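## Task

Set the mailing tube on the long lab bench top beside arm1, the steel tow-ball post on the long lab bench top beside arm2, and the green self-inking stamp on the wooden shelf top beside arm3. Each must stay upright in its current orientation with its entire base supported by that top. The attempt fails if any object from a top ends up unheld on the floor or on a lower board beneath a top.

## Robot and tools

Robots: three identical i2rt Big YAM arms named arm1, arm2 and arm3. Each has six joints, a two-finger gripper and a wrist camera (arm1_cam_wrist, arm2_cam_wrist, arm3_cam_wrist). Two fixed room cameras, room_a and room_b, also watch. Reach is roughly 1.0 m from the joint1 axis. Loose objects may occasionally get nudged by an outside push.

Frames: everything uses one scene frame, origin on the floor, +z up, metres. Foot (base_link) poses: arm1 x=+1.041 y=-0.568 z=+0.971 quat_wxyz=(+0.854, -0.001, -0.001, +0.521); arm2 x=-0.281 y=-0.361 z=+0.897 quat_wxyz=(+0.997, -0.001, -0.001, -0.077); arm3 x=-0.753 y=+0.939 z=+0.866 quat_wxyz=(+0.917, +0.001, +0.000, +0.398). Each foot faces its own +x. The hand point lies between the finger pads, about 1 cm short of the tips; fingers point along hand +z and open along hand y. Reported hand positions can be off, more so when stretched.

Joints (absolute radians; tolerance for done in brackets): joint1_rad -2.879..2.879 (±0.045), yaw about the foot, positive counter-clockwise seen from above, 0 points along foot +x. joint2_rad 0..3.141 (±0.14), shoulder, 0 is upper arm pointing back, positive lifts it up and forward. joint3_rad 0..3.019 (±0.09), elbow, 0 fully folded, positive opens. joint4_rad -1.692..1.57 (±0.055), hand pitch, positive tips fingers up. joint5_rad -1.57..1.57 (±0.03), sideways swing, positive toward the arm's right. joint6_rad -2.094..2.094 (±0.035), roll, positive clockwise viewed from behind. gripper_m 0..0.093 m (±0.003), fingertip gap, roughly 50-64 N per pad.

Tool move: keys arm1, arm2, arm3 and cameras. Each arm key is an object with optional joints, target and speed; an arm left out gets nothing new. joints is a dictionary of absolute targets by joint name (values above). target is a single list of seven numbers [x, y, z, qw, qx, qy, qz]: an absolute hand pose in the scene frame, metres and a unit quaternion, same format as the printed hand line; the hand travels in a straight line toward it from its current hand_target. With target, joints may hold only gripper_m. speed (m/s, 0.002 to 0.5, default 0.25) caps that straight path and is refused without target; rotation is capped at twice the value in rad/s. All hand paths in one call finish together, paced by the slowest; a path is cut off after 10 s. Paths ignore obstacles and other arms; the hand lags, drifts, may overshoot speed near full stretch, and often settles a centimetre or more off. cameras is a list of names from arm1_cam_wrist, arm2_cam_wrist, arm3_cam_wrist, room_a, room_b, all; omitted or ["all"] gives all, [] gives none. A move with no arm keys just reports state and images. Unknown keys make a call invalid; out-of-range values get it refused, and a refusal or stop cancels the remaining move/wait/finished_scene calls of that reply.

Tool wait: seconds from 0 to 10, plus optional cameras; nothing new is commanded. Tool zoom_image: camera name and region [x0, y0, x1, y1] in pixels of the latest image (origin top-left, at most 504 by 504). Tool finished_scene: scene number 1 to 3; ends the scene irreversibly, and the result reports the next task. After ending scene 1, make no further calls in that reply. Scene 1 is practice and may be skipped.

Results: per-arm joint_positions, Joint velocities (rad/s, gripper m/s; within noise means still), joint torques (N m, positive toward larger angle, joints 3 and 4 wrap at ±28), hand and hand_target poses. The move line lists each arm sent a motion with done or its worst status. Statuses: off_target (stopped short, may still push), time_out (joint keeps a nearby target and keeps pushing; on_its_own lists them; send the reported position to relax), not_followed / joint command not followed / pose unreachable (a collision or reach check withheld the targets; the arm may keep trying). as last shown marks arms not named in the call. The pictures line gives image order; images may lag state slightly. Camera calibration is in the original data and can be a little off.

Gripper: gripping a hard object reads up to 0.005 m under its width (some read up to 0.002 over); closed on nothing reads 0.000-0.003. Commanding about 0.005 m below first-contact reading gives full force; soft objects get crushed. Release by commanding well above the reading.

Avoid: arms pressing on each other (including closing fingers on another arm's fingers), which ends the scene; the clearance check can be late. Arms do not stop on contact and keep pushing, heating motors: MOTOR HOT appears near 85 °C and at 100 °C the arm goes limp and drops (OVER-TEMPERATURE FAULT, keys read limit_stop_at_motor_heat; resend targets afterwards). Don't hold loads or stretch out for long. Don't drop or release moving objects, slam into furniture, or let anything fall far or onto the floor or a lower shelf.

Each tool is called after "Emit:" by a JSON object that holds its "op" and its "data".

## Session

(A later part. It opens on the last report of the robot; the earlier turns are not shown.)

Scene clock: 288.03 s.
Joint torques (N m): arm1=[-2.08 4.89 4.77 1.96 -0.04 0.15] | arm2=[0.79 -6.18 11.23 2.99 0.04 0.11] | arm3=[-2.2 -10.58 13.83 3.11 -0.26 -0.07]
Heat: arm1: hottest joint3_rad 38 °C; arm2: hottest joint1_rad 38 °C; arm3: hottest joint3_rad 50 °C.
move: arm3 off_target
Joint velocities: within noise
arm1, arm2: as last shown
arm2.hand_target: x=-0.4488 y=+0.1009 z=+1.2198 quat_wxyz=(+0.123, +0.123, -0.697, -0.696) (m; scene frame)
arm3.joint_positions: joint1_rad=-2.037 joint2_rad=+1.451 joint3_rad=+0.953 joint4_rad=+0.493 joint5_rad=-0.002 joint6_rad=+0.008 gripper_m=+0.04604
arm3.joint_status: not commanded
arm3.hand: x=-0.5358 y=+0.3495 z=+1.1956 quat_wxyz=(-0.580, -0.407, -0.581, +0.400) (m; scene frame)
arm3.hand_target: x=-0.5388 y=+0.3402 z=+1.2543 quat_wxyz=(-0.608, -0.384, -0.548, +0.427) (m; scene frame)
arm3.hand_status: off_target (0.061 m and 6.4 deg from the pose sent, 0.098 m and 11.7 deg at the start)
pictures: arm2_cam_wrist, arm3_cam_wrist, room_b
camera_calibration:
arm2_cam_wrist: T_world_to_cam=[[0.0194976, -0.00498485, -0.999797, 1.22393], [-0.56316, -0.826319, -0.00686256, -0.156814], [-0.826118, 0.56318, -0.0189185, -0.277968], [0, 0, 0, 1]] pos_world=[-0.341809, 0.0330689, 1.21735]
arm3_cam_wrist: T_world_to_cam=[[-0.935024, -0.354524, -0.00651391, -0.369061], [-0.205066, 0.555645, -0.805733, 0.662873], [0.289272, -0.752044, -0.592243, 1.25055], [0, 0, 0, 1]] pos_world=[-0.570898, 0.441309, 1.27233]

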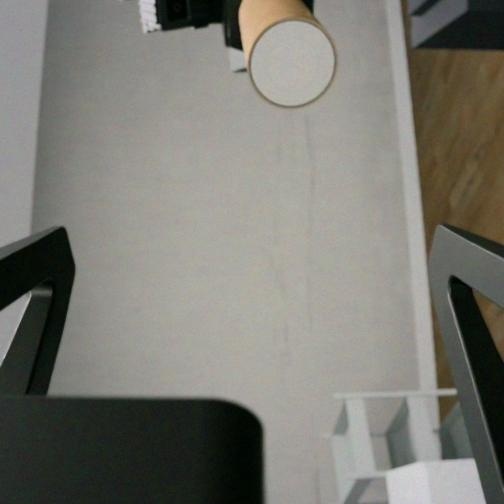

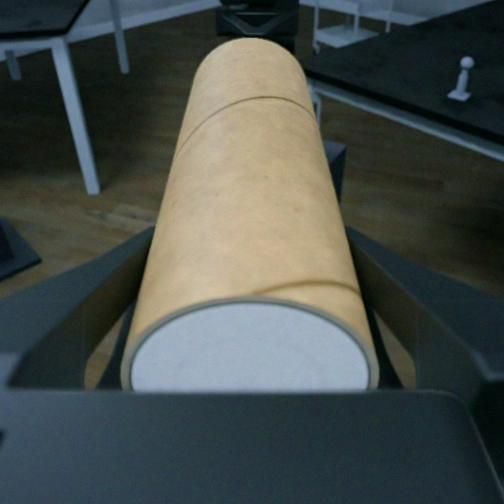

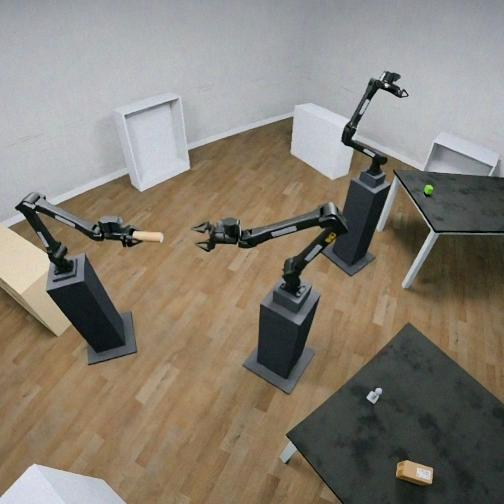

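Emit:
{"op": "move", "data": {"arm2": {"target":[-0.486,0.2014,1.2015,-0.1228,-0.1228,0.6964,0.6964],"speed":0.1}, "cameras": ["arm2_cam_wrist","arm3_cam_wrist","room_b"]}}

Scene clock: 307.87 s.
Joint torques (N m): arm1=[-2.14 4.84 4.78 1.98 -0.04 0.15] | arm2=[0.97 -10.87 14.67 2.73 0.04 0.12] | arm3=[-2.02 -10.52 13.82 3.14 -0.26 -0.07]
Heat: arm1: hottest joint3_rad 38 °C; arm2: hottest joint3_rad 39 °C; arm3: hottest joint3_rad 51 °C.
move: arm2 off_target
Joint velocities: within noise
arm1, arm3: as last shown
arm2.joint_positions: joint1_rad=+2.064 joint2_rad=+1.397 joint3_rad=+0.768 joint4_rad=+0.565 joint5_rad=-0.001 joint6_rad=+1.556 gripper_m=+0.09398
arm2.joint_status: not commanded
arm2.hand: x=-0.4732 y=+0.1864 z=+1.1713 quat_wxyz=(+0.111, +0.129, -0.718, -0.675) (m; scene frame)
arm2.hand_target: x=-0.4850 y=+0.1989 z=+1.2014 quat_wxyz=(+0.123, +0.123, -0.697, -0.696) (m; scene frame)
arm2.hand_status: off_target (0.036 m and 3.8 deg from the pose sent, 0.112 m and 1.4 deg at the start)
arm3.hand: x=-0.5358 y=+0.3494 z=+1.1959 quat_wxyz=(-0.580, -0.407, -0.581, +0.401) (m; scene frame)
pictures: arm2_cam_wrist, arm3_cam_wrist, room_b
camera_calibration:
arm2_cam_wrist: T_world_to_cam=[[0.0350421, -0.0503772, -0.998115, 1.19449], [-0.563061, -0.826124, 0.0219283, -0.136434], [-0.825672, 0.561231, -0.0573146, -0.307649], [0, 0, 0, 1]] pos_world=[-0.372696, 0.120126, 1.1776]
arm3_cam_wrist: T_world_to_cam=[[-0.935014, -0.354551, -0.00651715, -0.369074], [-0.204971, 0.55536, -0.805954, 0.663551], [0.289371, -0.752243, -0.591942, 1.25036], [0, 0, 0, 1]] pos_world=[-0.570898, 0.441208, 1.27253]

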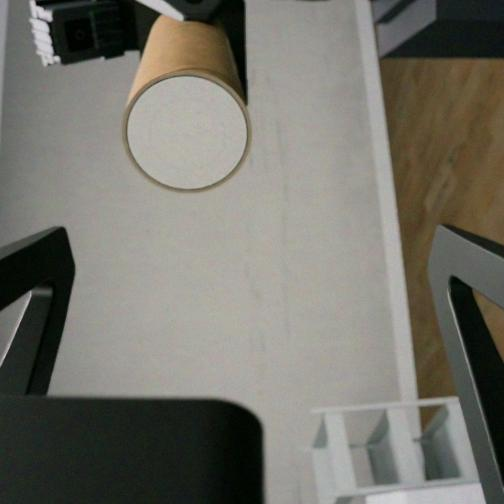

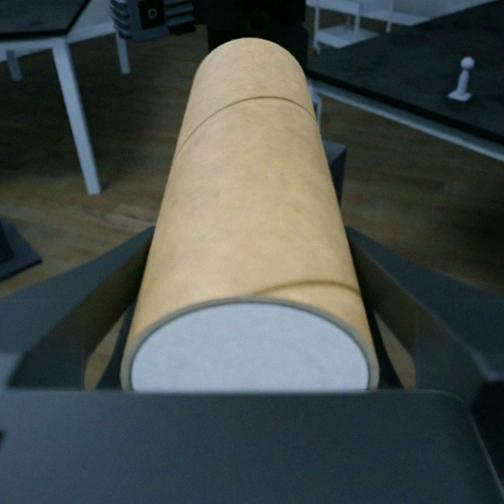

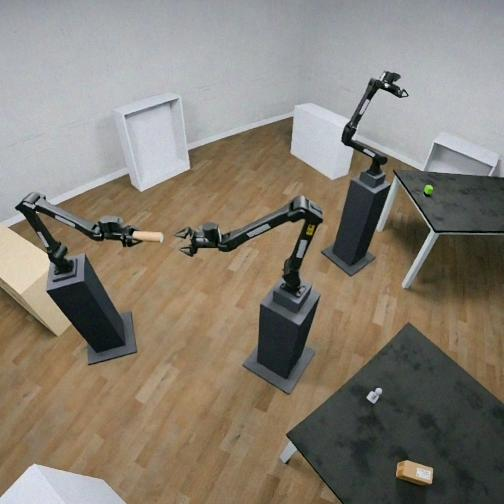

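Emit:
{"op": "move", "data": {"arm2": {"target":[-0.491,0.2115,1.225,-0.1265,-0.1190,0.6748,0.7174],"speed":0.1}, "cameras": ["arm2_cam_wrist","arm3_cam_wrist","room_b"]}}

Scene clock: 318.70 s.
Joint torques (N m): arm1=[-2.14 4.84 4.77 1.95 -0.03 0.15] | arm2=[1.26 -10.4 14.86 3.11 0.11 0.09] | arm3=[-2.14 -10.46 13.82 3.08 -0.27 -0.08]
Heat: arm1: hottest joint3_rad 38 °C; arm2: hottest joint3_rad 39 °C; arm3: hottest joint3_rad 52 °C.
move: arm2 off_target
Joint velocities: within noise
arm1, arm3: as last shown
arm2.joint_positions: joint1_rad=+2.067 joint2_rad=+1.414 joint3_rad=+0.811 joint4_rad=+0.601 joint5_rad=+0.001 joint6_rad=+1.556 gripper_m=+0.09398
arm2.joint_status: not commanded
arm2.hand: x=-0.4785 y=+0.1979 z=+1.1945 quat_wxyz=(+0.114, +0.125, -0.697, -0.697) (m; scene frame)
arm2.hand_target: x=-0.4901 y=+0.2090 z=+1.2248 quat_wxyz=(+0.127, +0.119, -0.675, -0.717) (m; scene frame)
arm2.hand_status: off_target (0.036 m and 3.8 deg from the pose sent, 0.062 m and 7.3 deg at the start)
arm3.hand_target: x=-0.5388 y=+0.3402 z=+1.2542 quat_wxyz=(-0.608, -0.384, -0.548, +0.427) (m; scene frame)
pictures: arm2_cam_wrist, arm3_cam_wrist, room_b
camera_calibration:
arm2_cam_wrist: T_world_to_cam=[[0.0146369, 0.00751052, -0.999865, 1.19928], [-0.562602, -0.826602, -0.0144449, -0.0866773], [-0.826598, 0.562738, -0.00787345, -0.376962], [0, 0, 0, 1]] pos_world=[-0.377915, 0.131476, 1.19489]
arm3_cam_wrist: T_world_to_cam=[[-0.935014, -0.354551, -0.00651715, -0.369074], [-0.204971, 0.55536, -0.805954, 0.663551], [0.289371, -0.752243, -0.591942, 1.25036], [0, 0, 0, 1]] pos_world=[-0.570898, 0.441208, 1.27253]

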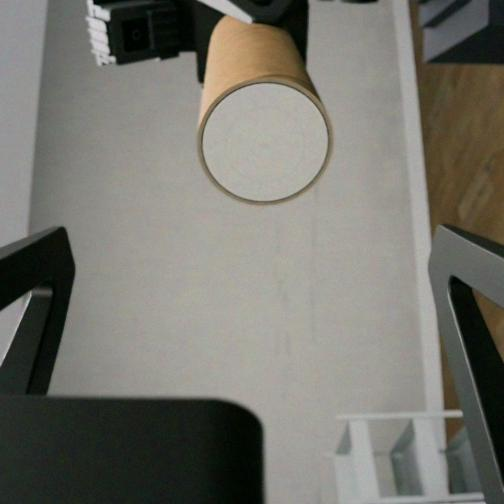

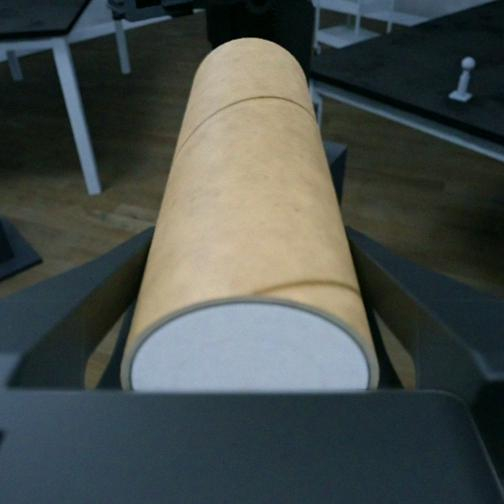

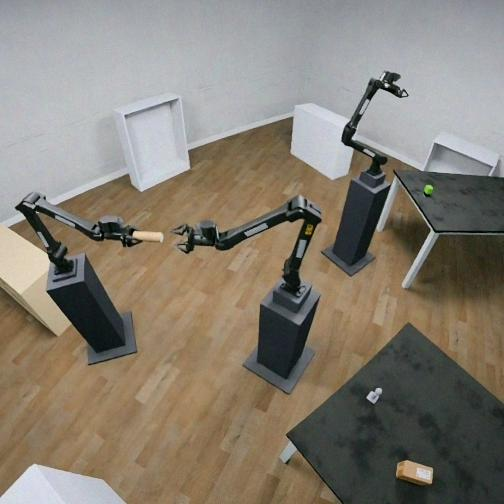

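Emit:
{"op": "move", "data": {"arm2": {"target":[-0.5034,0.2602,1.225,-0.1265,-0.1190,0.6748,0.7174],"speed":0.1}, "cameras": ["arm2_cam_wrist","arm3_cam_wrist","room_b"]}}

Scene clock: 340.10 s.
Joint torques (N m): arm1=[-2.14 4.78 4.78 1.96 -0.04 0.15] | arm2=[0.62 -13.45 14.84 2.32 -0.18 0.13] | arm3=[-2.2 -10.58 13.82 3.11 -0.27 -0.07]
Heat: arm1: hottest joint3_rad 38 °C; arm2: hottest joint3_rad 44 °C; arm3: hottest joint3_rad 53 °C.
move: arm2 off_target
Joint velocities: within noise
arm1: as last shown
arm2.joint_positions: joint1_rad=+2.067 joint2_rad=+1.536 joint3_rad=+0.948 joint4_rad=+0.601 joint5_rad=-0.003 joint6_rad=+1.556 gripper_m=+0.09398
arm2.joint_status: not commanded
arm2.hand: x=-0.4958 y=+0.2449 z=+1.1992 quat_wxyz=(+0.116, +0.126, -0.692, -0.702) (m; scene frame)
arm2.hand_target: x=-0.5026 y=+0.2580 z=+1.2250 quat_wxyz=(+0.127, +0.119, -0.675, -0.717) (m; scene frame)
arm2.hand_status: off_target (0.031 m and 3.0 deg from the pose sent, 0.074 m and 3.8 deg at the start)
arm3.joint_positions: joint1_rad=-2.037 joint2_rad=+1.451 joint3_rad=+0.954 joint4_rad=+0.493 joint5_rad=-0.002 joint6_rad=+0.008 gripper_m=+0.04604
arm3.joint_status: not commanded
arm3.hand: x=-0.5357 y=+0.3494 z=+1.1961 quat_wxyz=(-0.580, -0.407, -0.581, +0.401) (m; scene frame)
arm3.hand_target: x=-0.5388 y=+0.3402 z=+1.2544 quat_wxyz=(-0.608, -0.384, -0.548, +0.427) (m; scene frame)
arm3.hand_status: not commanded
pictures: arm2_cam_wrist, arm3_cam_wrist, room_b
camera_calibration:
arm2_cam_wrist: T_world_to_cam=[[0.00956508, 0.0219403, -0.999714, 1.19766], [-0.559815, -0.828284, -0.0235342, -0.0448695], [-0.828563, 0.559879, 0.00435987, -0.432618], [0, 0, 0, 1]] pos_world=[-0.395025, 0.178772, 1.19814]
arm3_cam_wrist: T_world_to_cam=[[-0.935004, -0.354577, -0.00652037, -0.369051], [-0.204876, 0.555074, -0.806175, 0.664174], [0.289471, -0.752441, -0.591641, 1.25024], [0, 0, 0, 1]] pos_world=[-0.570898, 0.441208, 1.27273]

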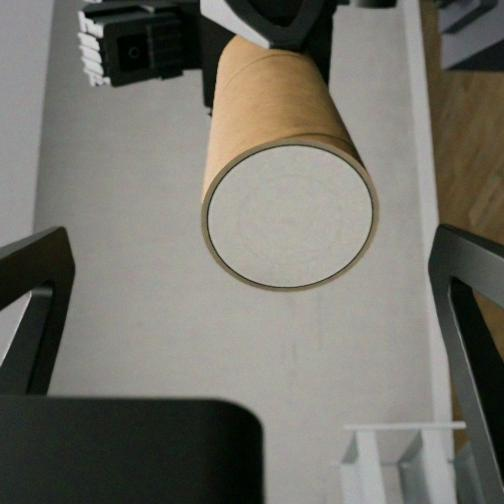

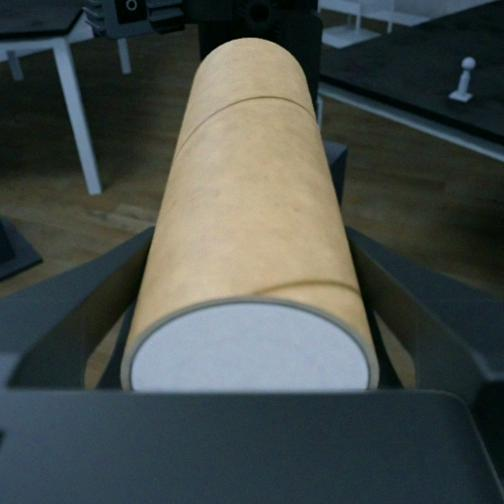

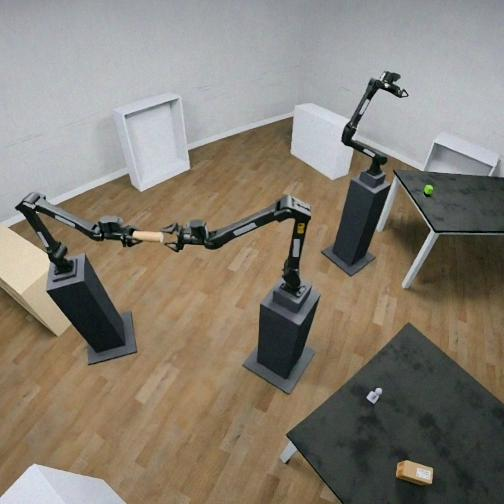

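Emit:
{"op": "move", "data": {"arm2": {"target":[-0.4997,0.2616,1.214,-0.1265,-0.1190,0.6748,0.7174],"speed":0.1}, "cameras": ["arm2_cam_wrist"]}}

Emit:
{"op": "move", "data": {"arm2": {"target":[-0.5155,0.305,1.216,-0.1265,-0.1190,0.6748,0.7174],"speed":0.08}, "cameras": ["arm2_cam_wrist","arm3_cam_wrist"]}}

Scene clock: 350.47 s.
Joint torques (N m): arm1=[-2.14 4.84 4.77 1.96 -0.04 0.15] | arm2=[0.03 -13.92 13.79 2.88 -0.21 0.1] | arm3=[-2.02 -10.64 13.78 3.06 -0.26 -0.07]
Heat: arm1: hottest joint3_rad 38 °C; arm2: hottest joint3_rad 43 °C; arm3: hottest joint3_rad 53 °C.
move: arm2 off_target
Joint velocities: within noise
arm1, arm3: as last shown
arm2.joint_positions: joint1_rad=+2.067 joint2_rad=+1.556 joint3_rad=+0.948 joint4_rad=+0.616 joint5_rad=-0.011 joint6_rad=+1.556 gripper_m=+0.09398
arm2.joint_status: not commanded
arm2.hand: x=-0.4982 y=+0.2476 z=+1.1902 quat_wxyz=(+0.119, +0.129, -0.693, -0.699) (m; scene frame)
arm2.hand_target: x=-0.4990 y=+0.2599 z=+1.2139 quat_wxyz=(+0.126, +0.119, -0.675, -0.717) (m; scene frame)
arm2.hand_status: off_target (0.028 m and 3.3 deg from the pose sent, 0.023 m and 3.0 deg at the start)
pictures: arm2_cam_wrist
camera_calibration:
arm2_cam_wrist: T_world_to_cam=[[0.0113026, 0.016987, -0.999792, 1.19077], [-0.553141, -0.832838, -0.0204036, -0.0434358], [-0.833011, 0.553256, -0.0000170567, -0.431511], [0, 0, 0, 1]] pos_world=[-0.396939, 0.182334, 1.18962]

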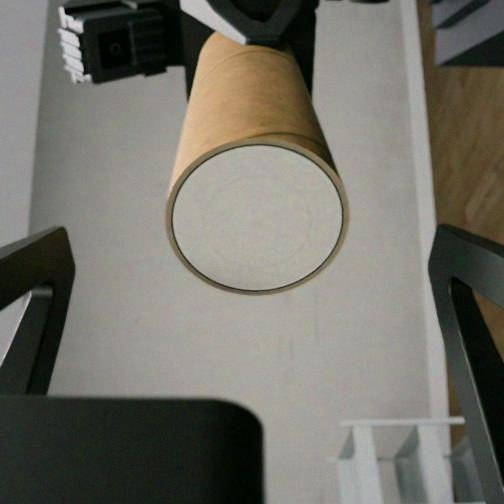

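Scene clock: 351.70 s.
Joint torques (N m): arm1=[-2.08 4.78 4.75 1.96 -0.04 0.14] | arm2=[-0.56 -14.8 14.89 1.77 -0.08 0.15] | arm3=[-2.02 -10.46 13.78 3.07 -0.26 -0.07]
Heat: arm1: hottest joint3_rad 38 °C; arm2: hottest joint3_rad 43 °C; arm3: hottest joint3_rad 53 °C.
move: arm2 off_target
Joint velocities: within noise
arm1.joint_positions: joint1_rad=-2.081 joint2_rad=+0.414 joint3_rad=+1.659 joint4_rad=-1.461 joint5_rad=+0.002 joint6_rad=-0.013 gripper_m=+0.09398
arm1.joint_status: not commanded
arm1.hand: x=+1.0759 y=-0.6231 z=+1.6245 quat_wxyz=(-0.551, -0.364, -0.688, +0.300) (m; scene frame)
arm1.hand_target: x=+1.0737 y=-0.6204 z=+1.6310 quat_wxyz=(-0.558, -0.369, -0.679, +0.302) (m; scene frame)
arm1.hand_status: not commanded
arm2.joint_positions: joint1_rad=+2.067 joint2_rad=+1.657 joint3_rad=+1.073 joint4_rad=+0.607 joint5_rad=-0.011 joint6_rad=+1.556 gripper_m=+0.09398
arm2.joint_status: not commanded
arm2.hand: x=-0.5127 y=+0.2881 z=+1.1935 quat_wxyz=(+0.120, +0.128, -0.687, -0.705) (m; scene frame)
arm2.hand_target: x=-0.5147 y=+0.3030 z=+1.2159 quat_wxyz=(+0.127, +0.119, -0.675, -0.717) (m; scene frame)
arm2.hand_status: off_target (0.028 m and 2.4 deg from the pose sent, 0.065 m and 3.2 deg at the start)
arm3: as last shown
pictures: arm2_cam_wrist, arm3_cam_wrist
camera_calibration:
arm2_cam_wrist: T_world_to_cam=[[0.00605056, 0.0317435, -0.999478, 1.18626], [-0.552928, -0.832696, -0.0297938, -0.00630071], [-0.833207, 0.552819, 0.0125136, -0.480891], [0, 0, 0, 1]] pos_world=[-0.411343, 0.222943, 1.19147]
arm3_cam_wrist: T_world_to_cam=[[-0.935004, -0.354577, -0.00652037, -0.369051], [-0.204876, 0.555074, -0.806175, 0.664174], [0.289471, -0.752441, -0.591641, 1.25024], [0, 0, 0, 1]] pos_world=[-0.570898, 0.441208, 1.27273]

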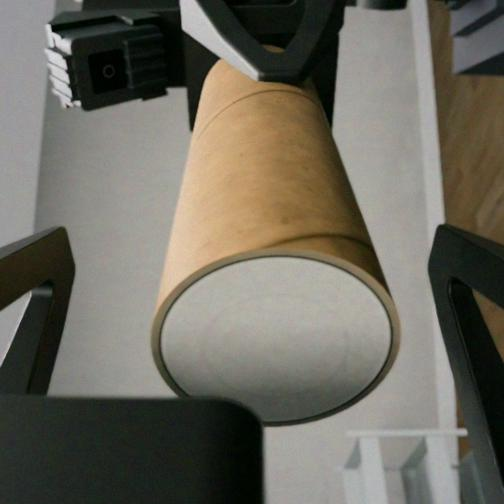

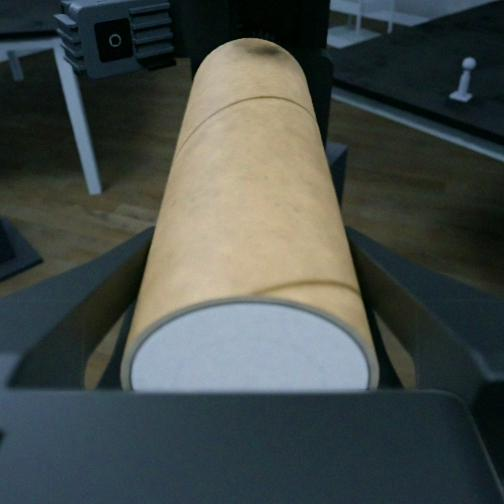

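Emit:
{"op": "move", "data": {"arm2": {"target":[-0.5155,0.305,1.207,-0.1265,-0.1190,0.6748,0.7174],"speed":0.08}, "cameras": ["arm2_cam_wrist"]}}

Emit:
{"op": "move", "data": {"arm2": {"joints":{"gripper_m":0.055}}, "cameras": ["arm2_cam_wrist","arm3_cam_wrist"]}}

Scene clock: 366.30 s.
Joint torques (N m): arm1=[-2.14 4.89 4.78 1.95 -0.03 0.15] | arm2=[0.09 -15.5 13.96 3.03 -0.13 0.11] | arm3=[-2.26 -10.4 13.78 3.07 -0.27 -0.08]
Heat: arm1: hottest joint3_rad 38 °C; arm2: hottest joint3_rad 45 °C; arm3: hottest joint3_rad 54 °C.
move: arm2 off_target
Joint velocities: within noise
arm1, arm3: as last shown
arm2.joint_positions: joint1_rad=+2.067 joint2_rad=+1.673 joint3_rad=+1.074 joint4_rad=+0.607 joint5_rad=-0.011 joint6_rad=+1.556 gripper_m=+0.09398
arm2.joint_status: not commanded
arm2.hand: x=-0.5136 y=+0.2906 z=+1.1829 quat_wxyz=(+0.119, +0.129, -0.693, -0.699) (m; scene frame)
arm2.hand_target: x=-0.5148 y=+0.3032 z=+1.2069 quat_wxyz=(+0.127, +0.119, -0.675, -0.717) (m; scene frame)
arm2.hand_status: off_target (0.028 m and 3.3 deg from the pose sent, 0.022 m and 2.4 deg at the start)
pictures: arm2_cam_wrist
camera_calibration:
arm2_cam_wrist: T_world_to_cam=[[0.0114329, 0.0166569, -0.999796, 1.18314], [-0.552838, -0.833044, -0.0202006, -0.0162211], [-0.83321, 0.552956, -0.000315567, -0.467763], [0, 0, 0, 1]] pos_world=[-0.412239, 0.225432, 1.18242]

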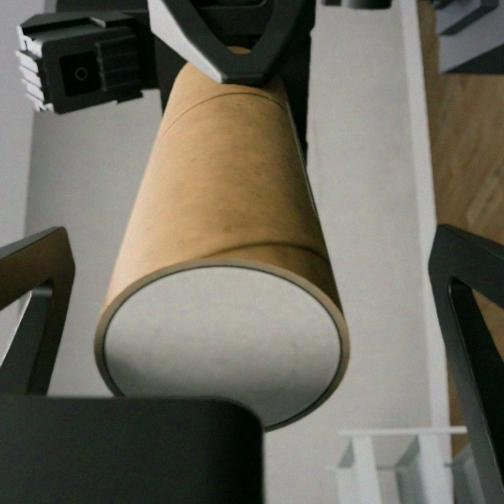

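Scene clock: 367.07 s.
Joint torques (N m): arm1=[-2.14 4.89 4.78 1.98 -0.03 0.14] | arm2=[-0.09 -15.91 14.11 2.7 -0.13 0.14] | arm3=[-2.2 -10.58 13.82 3.1 -0.25 -0.07]
Heat: arm1: hottest joint3_rad 38 °C; arm2: hottest joint3_rad 45 °C; arm3: hottest joint3_rad 54 °C.
move: arm2 done
Joint velocities: within noise
arm1, arm3: as last shown
arm2.joint_positions: joint1_rad=+2.067 joint2_rad=+1.673 joint3_rad=+1.074 joint4_rad=+0.611 joint5_rad=-0.011 joint6_rad=+1.556 gripper_m=+0.05511
arm2.joint_status: all done
arm2.hand: x=-0.5136 y=+0.2906 z=+1.1841 quat_wxyz=(+0.119, +0.129, -0.691, -0.701) (m; scene frame)
arm2.hand_target: x=-0.5148 y=+0.3032 z=+1.2070 quat_wxyz=(+0.127, +0.119, -0.675, -0.717) (m; scene frame)
arm2.hand_status: not commanded
pictures: arm2_cam_wrist, arm3_cam_wrist
camera_calibration:
arm2_cam_wrist: T_world_to_cam=[[0.00987551, 0.0209637, -0.999731, 1.18217], [-0.552868, -0.832953, -0.0229278, -0.0130108], [-0.83321, 0.552946, 0.00336434, -0.472117], [0, 0, 0, 1]] pos_world=[-0.41224, 0.225435, 1.18314]
arm3_cam_wrist: T_world_to_cam=[[-0.935004, -0.354577, -0.00652037, -0.369051], [-0.204876, 0.555074, -0.806175, 0.664174], [0.289471, -0.752441, -0.591641, 1.25024], [0, 0, 0, 1]] pos_world=[-0.570898, 0.441208, 1.27273]

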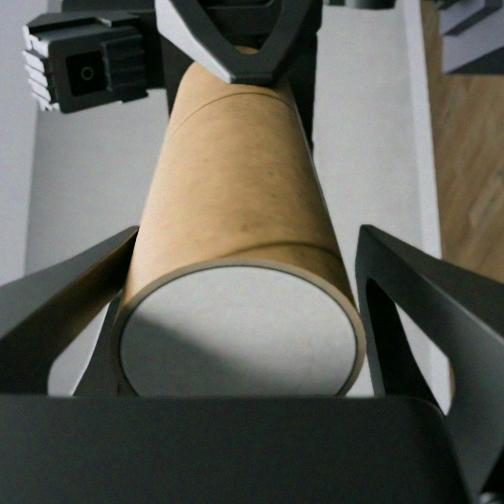

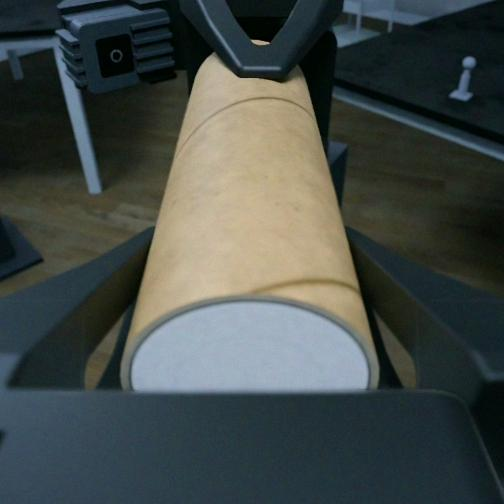

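Emit:
{"op": "move", "data": {"arm2": {"joints":{"gripper_m":0.041}}, "cameras": ["arm2_cam_wrist","arm3_cam_wrist"]}}

Scene clock: 372.43 s.
Joint torques (N m): arm1=[-2.08 4.84 4.77 1.96 -0.03 0.15] | arm2=[0.38 -15.85 13.87 2.3 -0.15 0.12] | arm3=[-1.9 -10.58 13.82 3.11 -0.25 -0.07]
Heat: arm1: hottest joint3_rad 38 °C; arm2: hottest joint3_rad 45 °C; arm3: hottest joint3_rad 54 °C.
move: arm2 off_target
Joint velocities: within noise
arm1, arm3: as last shown
arm2.joint_positions: joint1_rad=+2.067 joint2_rad=+1.673 joint3_rad=+1.075 joint4_rad=+0.617 joint5_rad=-0.011 joint6_rad=+1.557 gripper_m=+0.04620
arm2.joint_status: gripper_m off_target (ended at +0.04623, target +0.04100)
arm2.hand: x=-0.5137 y=+0.2908 z=+1.1860 quat_wxyz=(+0.120, +0.128, -0.689, -0.703) (m; scene frame)
arm2.hand_target: x=-0.5148 y=+0.3032 z=+1.2068 quat_wxyz=(+0.127, +0.119, -0.675, -0.717) (m; scene frame)
arm2.hand_status: not commanded
pictures: arm2_cam_wrist, arm3_cam_wrist
camera_calibration:
arm2_cam_wrist: T_world_to_cam=[[0.00660681, 0.0266653, -0.999623, 1.18062], [-0.552956, -0.832809, -0.0258701, -0.00945316], [-0.833184, 0.552918, 0.0092425, -0.479264], [0, 0, 0, 1]] pos_world=[-0.412343, 0.22564, 1.18436]
arm3_cam_wrist: T_world_to_cam=[[-0.935004, -0.354577, -0.00652037, -0.369051], [-0.204876, 0.555074, -0.806175, 0.664174], [0.289471, -0.752441, -0.591641, 1.25024], [0, 0, 0, 1]] pos_world=[-0.570898, 0.441208, 1.27273]

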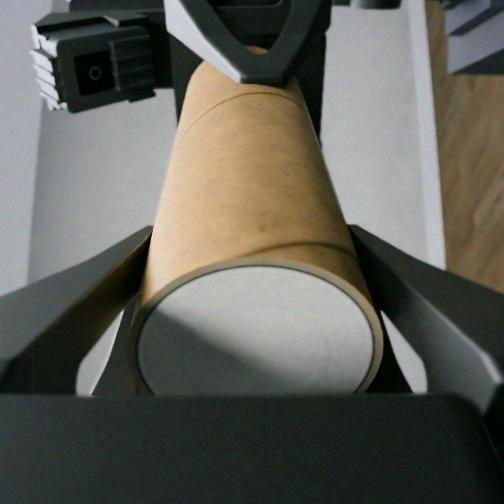

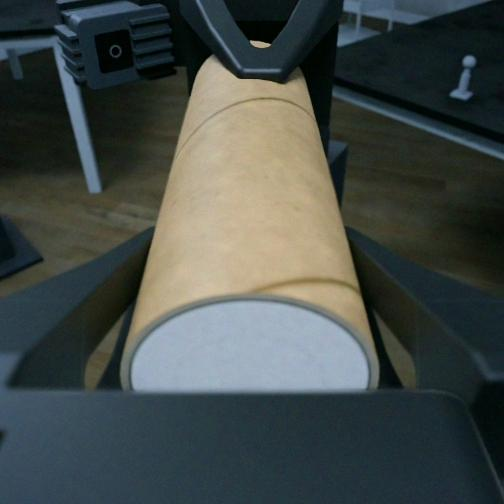

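Emit:
{"op": "move", "data": {"arm3": {"joints":{"gripper_m":0.093}}, "cameras": ["arm2_cam_wrist","arm3_cam_wrist"]}}

Emit:
{"op": "move", "data": {"arm3": {"target":[-0.585,0.467,1.245,0.6087,0.3838,0.5481,-0.4262],"speed":0.15}, "cameras": ["arm2_cam_wrist","arm3_cam_wrist","room_b"]}}

Scene clock: 382.80 s.
Joint torques (N m): arm1=[-2.14 4.84 4.77 1.95 -0.04 0.15] | arm2=[-0.56 -16.03 13.98 2.36 -0.14 0.11] | arm3=[-2.14 -10.52 13.5 3 -0.25 -0.08]
Heat: arm1: hottest joint3_rad 38 °C; arm2: hottest joint3_rad 46 °C; arm3: hottest joint3_rad 55 °C.
move: arm3 done
Joint velocities: within noise
arm1, arm2: as last shown
arm2.joint_positions: joint1_rad=+2.067 joint2_rad=+1.674 joint3_rad=+1.075 joint4_rad=+0.617 joint5_rad=-0.011 joint6_rad=+1.557 gripper_m=+0.04620
arm2.hand: x=-0.5137 y=+0.2910 z=+1.1850 quat_wxyz=(+0.120, +0.128, -0.690, -0.702) (m; scene frame)
arm3.joint_positions: joint1_rad=-2.037 joint2_rad=+1.451 joint3_rad=+0.958 joint4_rad=+0.495 joint5_rad=-0.002 joint6_rad=+0.008 gripper_m=+0.09288
arm3.joint_status: all done
arm3.hand: x=-0.5354 y=+0.3486 z=+1.1992 quat_wxyz=(-0.582, -0.406, -0.579, +0.402) (m; scene frame)
arm3.hand_target: x=-0.5388 y=+0.3402 z=+1.2543 quat_wxyz=(-0.608, -0.384, -0.548, +0.427) (m; scene frame)
arm3.hand_status: not commanded
pictures: arm2_cam_wrist, arm3_cam_wrist
camera_calibration:
arm2_cam_wrist: T_world_to_cam=[[0.00709827, 0.0252488, -0.999656, 1.18038], [-0.552939, -0.832848, -0.0249619, -0.0104226], [-0.833191, 0.552926, 0.00804928, -0.478042], [0, 0, 0, 1]] pos_world=[-0.412443, 0.225839, 1.18356]
arm3_cam_wrist: T_world_to_cam=[[-0.934996, -0.354601, -0.00644027, -0.369134], [-0.203077, 0.550176, -0.809979, 0.674418], [0.290762, -0.756019, -0.586424, 1.24712], [0, 0, 0, 1]] pos_world=[-0.570797, 0.440905, 1.27523]

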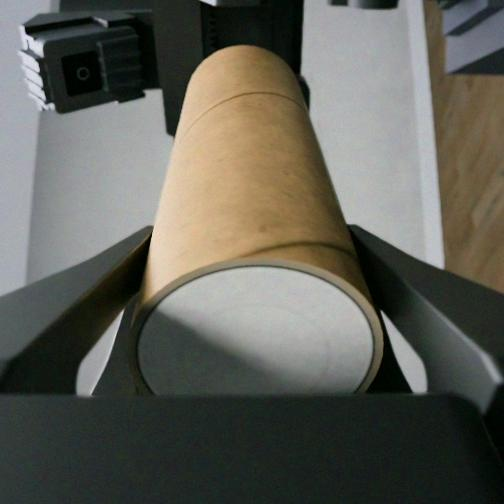

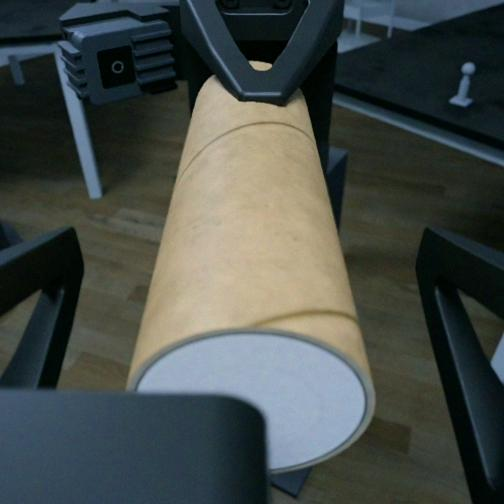

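Scene clock: 384.53 s.
Joint torques (N m): arm1=[-2.14 4.84 4.78 1.95 -0.03 0.15] | arm2=[-0.03 -15.62 13.91 2.43 -0.14 0.08] | arm3=[-2.08 -5.42 8.7 1.81 -0.25 -0.05]
Heat: arm1: hottest joint3_rad 38 °C; arm2: hottest joint3_rad 46 °C; arm3: hottest joint3_rad 55 °C.
move: arm3 done
Joint velocities: within noise
arm1, arm2: as last shown
arm3.joint_positions: joint1_rad=-2.040 joint2_rad=+1.080 joint3_rad=+0.693 joint4_rad=+0.493 joint5_rad=-0.006 joint6_rad=+0.008 gripper_m=+0.09296
arm3.joint_status: not commanded
arm3.hand: x=-0.5792 y=+0.4654 z=+1.2432 quat_wxyz=(-0.611, -0.384, -0.549, +0.422) (m; scene frame)
arm3.hand_target: x=-0.5848 y=+0.4670 z=+1.2451 quat_wxyz=(-0.609, -0.384, -0.548, +0.426) (m; scene frame)
arm3.hand_status: done (0.006 m and 0.6 deg from the pose sent, 0.136 m and 6.0 deg at the start)
pictures: arm2_cam_wrist, arm3_cam_wrist, room_b
camera_calibration:
arm2_cam_wrist: T_world_to_cam=[[0.00709827, 0.0252488, -0.999656, 1.18038], [-0.552939, -0.832848, -0.0249619, -0.0104226], [-0.833191, 0.552926, 0.00804928, -0.478042], [0, 0, 0, 1]] pos_world=[-0.412443, 0.225839, 1.18356]
arm3_cam_wrist: T_world_to_cam=[[-0.934509, -0.355903, -0.00501169, -0.369216], [-0.174016, 0.469112, -0.865825, 0.760837], [0.310501, -0.808249, -0.500322, 1.30254], [0, 0, 0, 1]] pos_world=[-0.617077, 0.564452, 1.30859]

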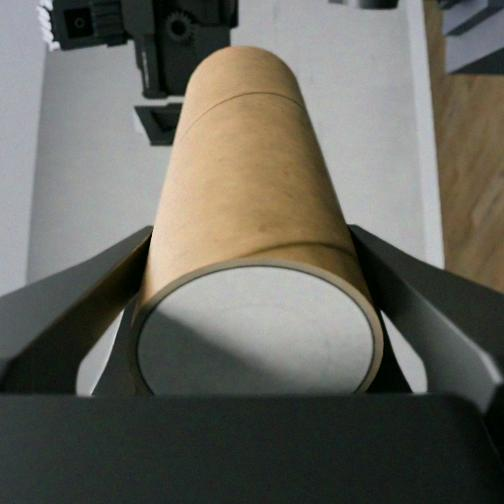

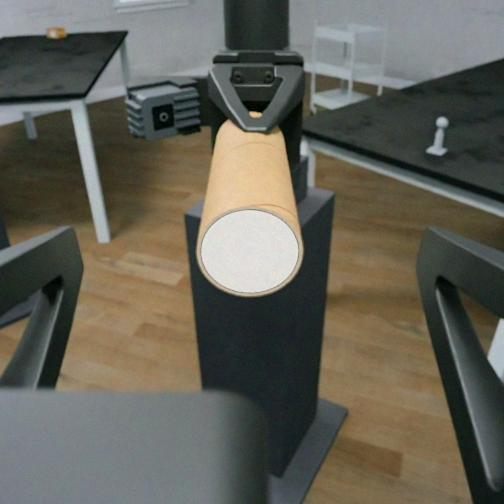

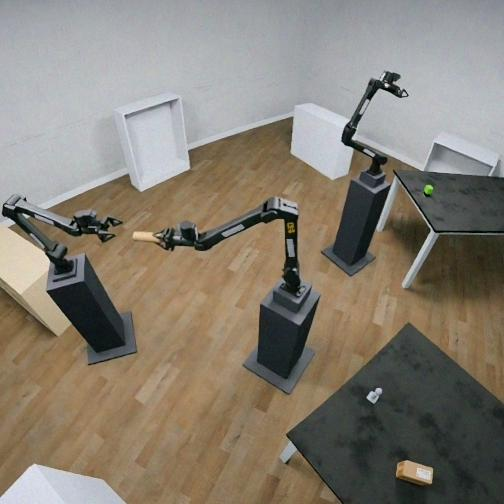

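Emit:
{"op": "move", "data": {"arm2": {"joints":{"joint2_rad":1.07,"joint3_rad":0.6,"joint4_rad":0.45}}, "arm1": {"joints":{"joint1_rad":1.89}}, "arm3": {"joints":{"joint2_rad":0.55,"joint3_rad":0.6,"joint4_rad":0}}, "cameras": ["arm2_cam_wrist","room_b"]}}

Emit:
{"op": "move", "data": {"arm2": {"joints":{"joint1_rad":0}}, "cameras": ["arm2_cam_wrist","room_b"]}}

Emit:
{"op": "move", "data": {"arm2": {"target":[0.340,-0.459,1.22,0.5534,0.5206,0.4454,0.4735]}, "arm1": {"target":[0.533,-0.4885,1.215,0.0565,-0.6831,0.0532,0.7262]}}}

Scene clock: 415.40 s.
Joint torques (N m): arm1=[-0.62 6.07 4.7 1.98 -0.03 0.15] | arm2=[-0.67 -8.94 10.62 1.96 -0.16 0.15] | arm3=[-2.14 1.03 10 1.89 -0.28 -0.07]
Heat: arm1: hottest joint3_rad 38 °C; arm2: hottest joint3_rad 47 °C; arm3: hottest joint3_rad 54 °C.
move: arm1 done; arm2 done; arm3 done
Joint velocities: within noise
arm1.joint_positions: joint1_rad=+1.881 joint2_rad=+0.402 joint3_rad=+1.659 joint4_rad=-1.461 joint5_rad=+0.002 joint6_rad=-0.013 gripper_m=+0.09405
arm1.joint_status: all done
arm1.hand: x=+0.9795 y=-0.5561 z=+1.6247 quat_wxyz=(-0.056, +0.774, -0.060, -0.628) (m; scene frame)
arm1.hand_target: x=+0.9764 y=-0.5564 z=+1.6307 quat_wxyz=(-0.049, +0.772, -0.060, -0.631) (m; scene frame)
arm1.hand_status: not commanded
arm2.joint_positions: joint1_rad=+2.067 joint2_rad=+1.083 joint3_rad=+0.596 joint4_rad=+0.453 joint5_rad=-0.011 joint6_rad=+1.557 gripper_m=+0.04620
arm2.joint_status: all done
arm2.hand: x=-0.4462 y=+0.1007 z=+1.2063 quat_wxyz=(+0.117, +0.131, -0.708, -0.685) (m; scene frame)
arm2.hand_target: x=-0.4437 y=+0.0997 z=+1.2140 quat_wxyz=(+0.122, +0.124, -0.704, -0.689) (m; scene frame)
arm2.hand_status: not commanded
arm3.joint_positions: joint1_rad=-2.040 joint2_rad=+0.551 joint3_rad=+0.596 joint4_rad=+0.006 joint5_rad=-0.006 joint6_rad=+0.008 gripper_m=+0.09296
arm3.joint_status: all done
arm3.hand: x=-0.6272 y=+0.5965 z=+1.2819 quat_wxyz=(-0.596, -0.396, -0.565, +0.411) (m; scene frame)
arm3.hand_target: x=-0.6303 y=+0.5957 z=+1.2830 quat_wxyz=(-0.593, -0.396, -0.565, +0.415) (m; scene frame)
arm3.hand_status: not commanded
pictures: arm2_cam_wrist, room_b
camera_calibration:
arm2_cam_wrist: T_world_to_cam=[[0.0241844, -0.022932, -0.999444, 1.21818], [-0.552756, -0.833323, 0.00574487, -0.167974], [-0.832992, 0.55231, -0.0328292, -0.267132], [0, 0, 0, 1]] pos_world=[-0.344829, 0.0354988, 1.2097]

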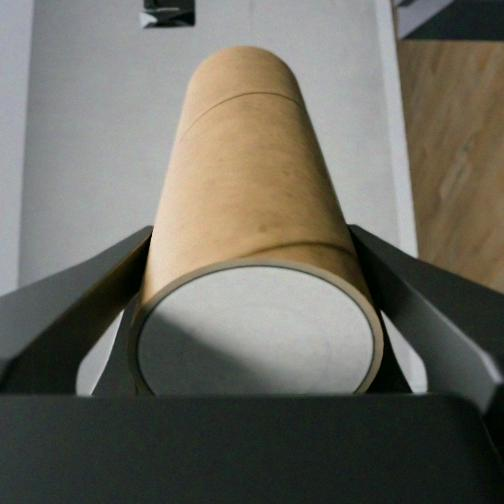

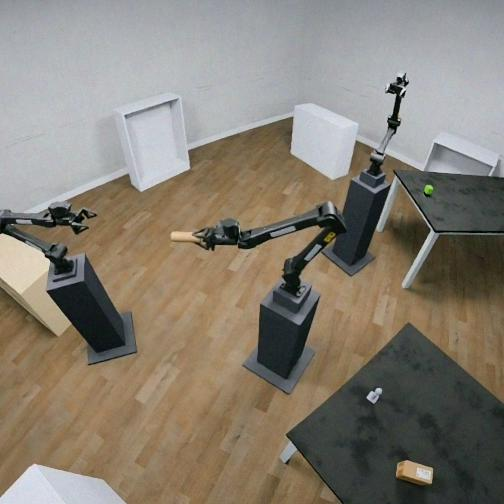

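Scene clock: 417.50 s.
Joint torques (N m): arm1=[-0.62 6.01 4.7 1.98 -0.03 0.15] | arm2=[-0.38 -9.11 10.73 1.91 -0.1 0.11] | arm3=[-2.14 0.97 10.03 1.87 -0.27 -0.06]
Heat: arm1: hottest joint3_rad 38 °C; arm2: hottest joint3_rad 47 °C; arm3: hottest joint3_rad 54 °C.
move: arm2 done
Joint velocities: within noise
arm1, arm3: as last shown
arm1.hand_target: x=+0.9765 y=-0.5564 z=+1.6307 quat_wxyz=(-0.049, +0.772, -0.060, -0.631) (m; scene frame)
arm2.joint_positions: joint1_rad=+0.010 joint2_rad=+1.083 joint3_rad=+0.596 joint4_rad=+0.453 joint5_rad=-0.011 joint6_rad=+1.557 gripper_m=+0.04620
arm2.joint_status: all done
arm2.hand: x=+0.2042 y=-0.4300 z=+1.2075 quat_wxyz=(-0.527, -0.538, -0.477, -0.454) (m; scene frame)
arm2.hand_target: x=+0.2018 y=-0.4341 z=+1.2153 quat_wxyz=(-0.529, -0.539, -0.468, -0.459) (m; scene frame)
arm2.hand_status: not commanded
pictures: arm2_cam_wrist, room_b
camera_calibration:
arm2_cam_wrist: T_world_to_cam=[[-0.0291758, -0.0115407, -0.999508, 1.20736], [-0.478503, 0.878078, 0.00382899, 0.472367], [0.877601, 0.478379, -0.0311408, 0.184525], [0, 0, 0, 1]] pos_world=[0.099315, -0.489114, 1.2107]

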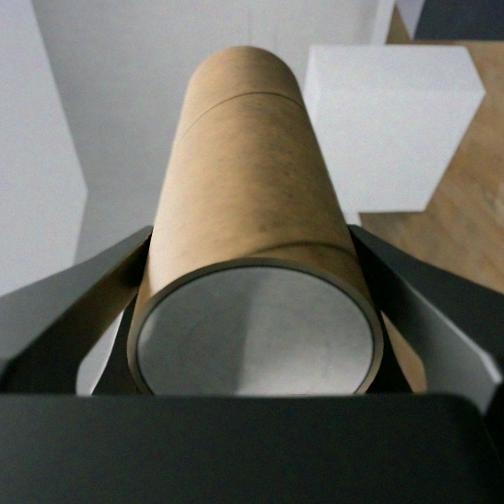

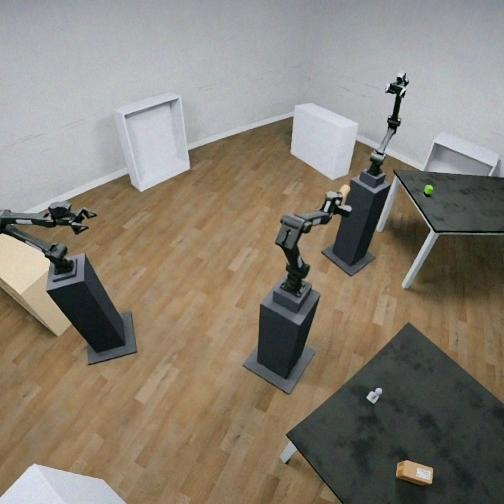

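Scene clock: 420.93 s.
Joint torques (N m): arm1=[-0.56 -9.35 9.14 2.62 0.09 0.14] | arm2=[-0.79 -11.81 14.86 3.07 0.06 0.14] | arm3=[-2.14 0.91 10.04 1.94 -0.26 -0.08]
Heat: arm1: hottest joint3_rad 38 °C; arm2: hottest joint3_rad 46 °C; arm3: hottest joint3_rad 54 °C.
move: arm1 off_target; arm2 off_target
Joint velocities: within noise
arm1.joint_positions: joint1_rad=+1.884 joint2_rad=+1.351 joint3_rad=+0.474 joint4_rad=+0.882 joint5_rad=+0.000 joint6_rad=-0.013 gripper_m=+0.09405
arm1.joint_status: not commanded
arm1.hand: x=+0.5488 y=-0.4868 z=+1.1919 quat_wxyz=(-0.061, +0.704, -0.053, -0.705) (m; scene frame)
arm1.hand_target: x=+0.5346 y=-0.4887 z=+1.2149 quat_wxyz=(-0.056, +0.683, -0.053, -0.726) (m; scene frame)
arm1.hand_status: off_target (0.028 m and 3.4 deg from the pose sent, 0.610 m and 15.4 deg at the start)
arm2.joint_positions: joint1_rad=+0.008 joint2_rad=+1.471 joint3_rad=+0.850 joint4_rad=+0.610 joint5_rad=-0.006 joint6_rad=+1.557 gripper_m=+0.04620
arm2.joint_status: not commanded
arm2.hand: x=+0.3232 y=-0.4496 z=+1.1874 quat_wxyz=(-0.535, -0.533, -0.470, -0.457) (m; scene frame)
arm2.hand_target: x=+0.3370 y=-0.4586 z=+1.2198 quat_wxyz=(-0.553, -0.521, -0.446, -0.474) (m; scene frame)
arm2.hand_status: off_target (0.038 m and 4.2 deg from the pose sent, 0.139 m and 5.6 deg at the start)
arm3: as last shown
pictures: arm1_cam_wrist, arm2_cam_wrist, arm3_cam_wrist, room_a, room_b
camera_calibration:
arm1_cam_wrist: T_world_to_cam=[[0.171867, 0.98497, 0.0172162, 0.363744], [0.575438, -0.0861926, -0.813291, 0.613654], [-0.799583, 0.149685, -0.581603, 1.32801], [0, 0, 0, 1]] pos_world=[0.646215, -0.504167, 1.26519]
arm2_cam_wrist: T_world_to_cam=[[-0.00583282, -0.0150486, -0.99987, 1.18175], [-0.472074, 0.881496, -0.0105131, 0.56304], [0.88154, 0.471951, -0.0122456, 0.0623145], [0, 0, 0, 1]] pos_world=[0.217757, -0.507944, 1.18828]
arm3_cam_wrist: T_world_to_cam=[[-0.934735, -0.355299, -0.00579695, -0.366691], [-0.189623, 0.512531, -0.837469, 0.652427], [0.300523, -0.781712, -0.546454, 1.4799], [0, 0, 0, 1]] pos_world=[-0.663787, 0.692179, 1.35296]

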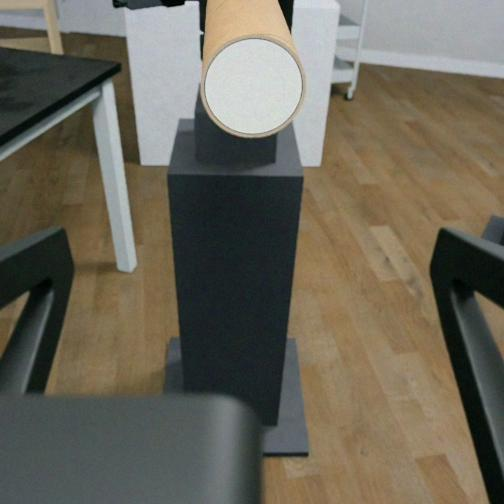

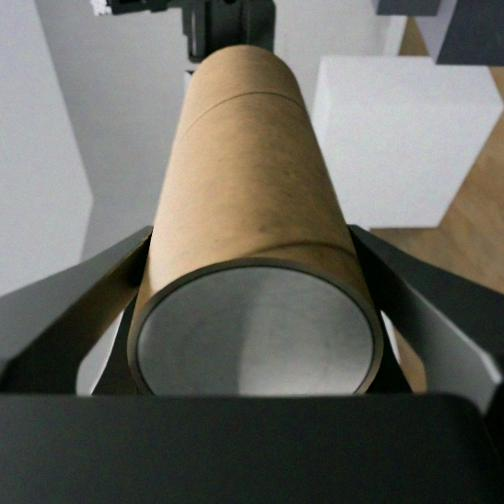

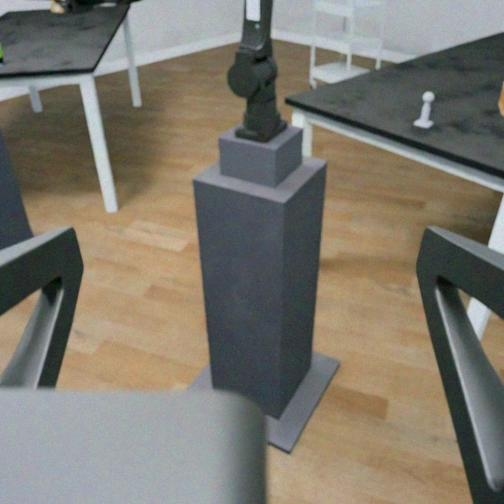

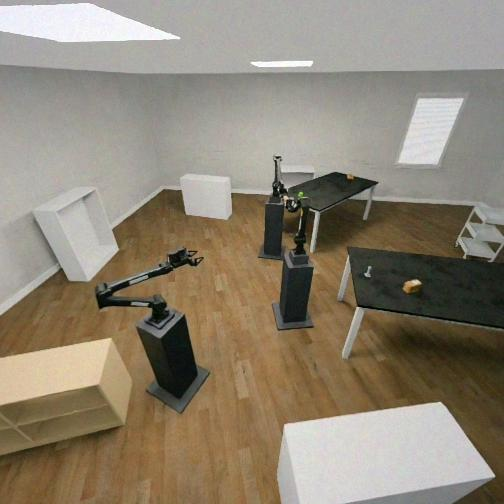

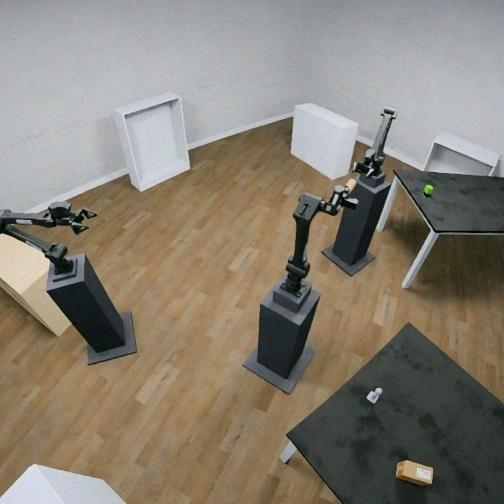

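Emit:
{"op": "move", "data": {"arm1": {"target":[0.424,-0.4714,1.213,0.0565,-0.6831,0.0532,0.7262],"speed":0.15}, "cameras": ["arm1_cam_wrist","arm2_cam_wrist"]}}

Scene clock: 435.50 s.
Joint torques (N m): arm1=[-0.62 -13.98 9.57 1.36 0.08 0.13] | arm2=[-0.73 -11.75 14.74 3 0.05 0.08] | arm3=[-2.08 0.91 10 1.84 -0.26 -0.07]
Heat: arm1: hottest joint3_rad 40 °C; arm2: hottest joint3_rad 48 °C; arm3: hottest joint3_rad 53 °C.
move: arm1 off_target
Joint velocities: within noise
arm1.joint_positions: joint1_rad=+1.884 joint2_rad=+1.614 joint3_rad=+0.769 joint4_rad=+0.883 joint5_rad=+0.000 joint6_rad=-0.013 gripper_m=+0.09405
arm1.joint_status: not commanded
arm1.hand: x=+0.4408 y=-0.4692 z=+1.1985 quat_wxyz=(-0.062, +0.693, -0.052, -0.717) (m; scene frame)
arm1.hand_target: x=+0.4253 y=-0.4716 z=+1.2132 quat_wxyz=(-0.056, +0.683, -0.053, -0.726) (m; scene frame)
arm1.hand_status: off_target (0.022 m and 1.7 deg from the pose sent, 0.127 m and 3.4 deg at the start)
arm2, arm3: as last shown
arm2.hand_target: x=+0.3370 y=-0.4586 z=+1.2197 quat_wxyz=(-0.553, -0.521, -0.446, -0.474) (m; scene frame)
pictures: arm1_cam_wrist, arm2_cam_wrist
camera_calibration:
arm1_cam_wrist: T_world_to_cam=[[0.172445, 0.984874, 0.0168826, 0.364958], [0.549136, -0.0818931, -0.831711, 0.718426], [-0.817748, 0.152695, -0.554952, 1.2204], [0, 0, 0, 1]] pos_world=[0.540532, -0.486953, 1.26863]
arm2_cam_wrist: T_world_to_cam=[[-0.00583282, -0.0150486, -0.99987, 1.18175], [-0.472074, 0.881496, -0.0105131, 0.56304], [0.88154, 0.471951, -0.0122456, 0.0623145], [0, 0, 0, 1]] pos_world=[0.217757, -0.507944, 1.18828]

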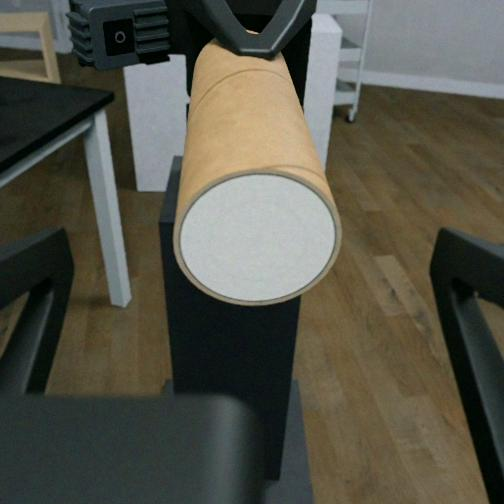

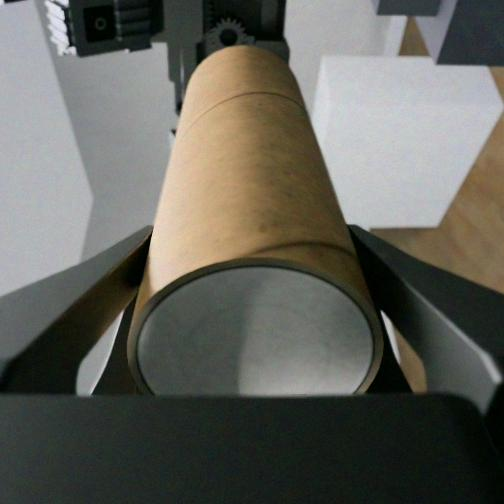

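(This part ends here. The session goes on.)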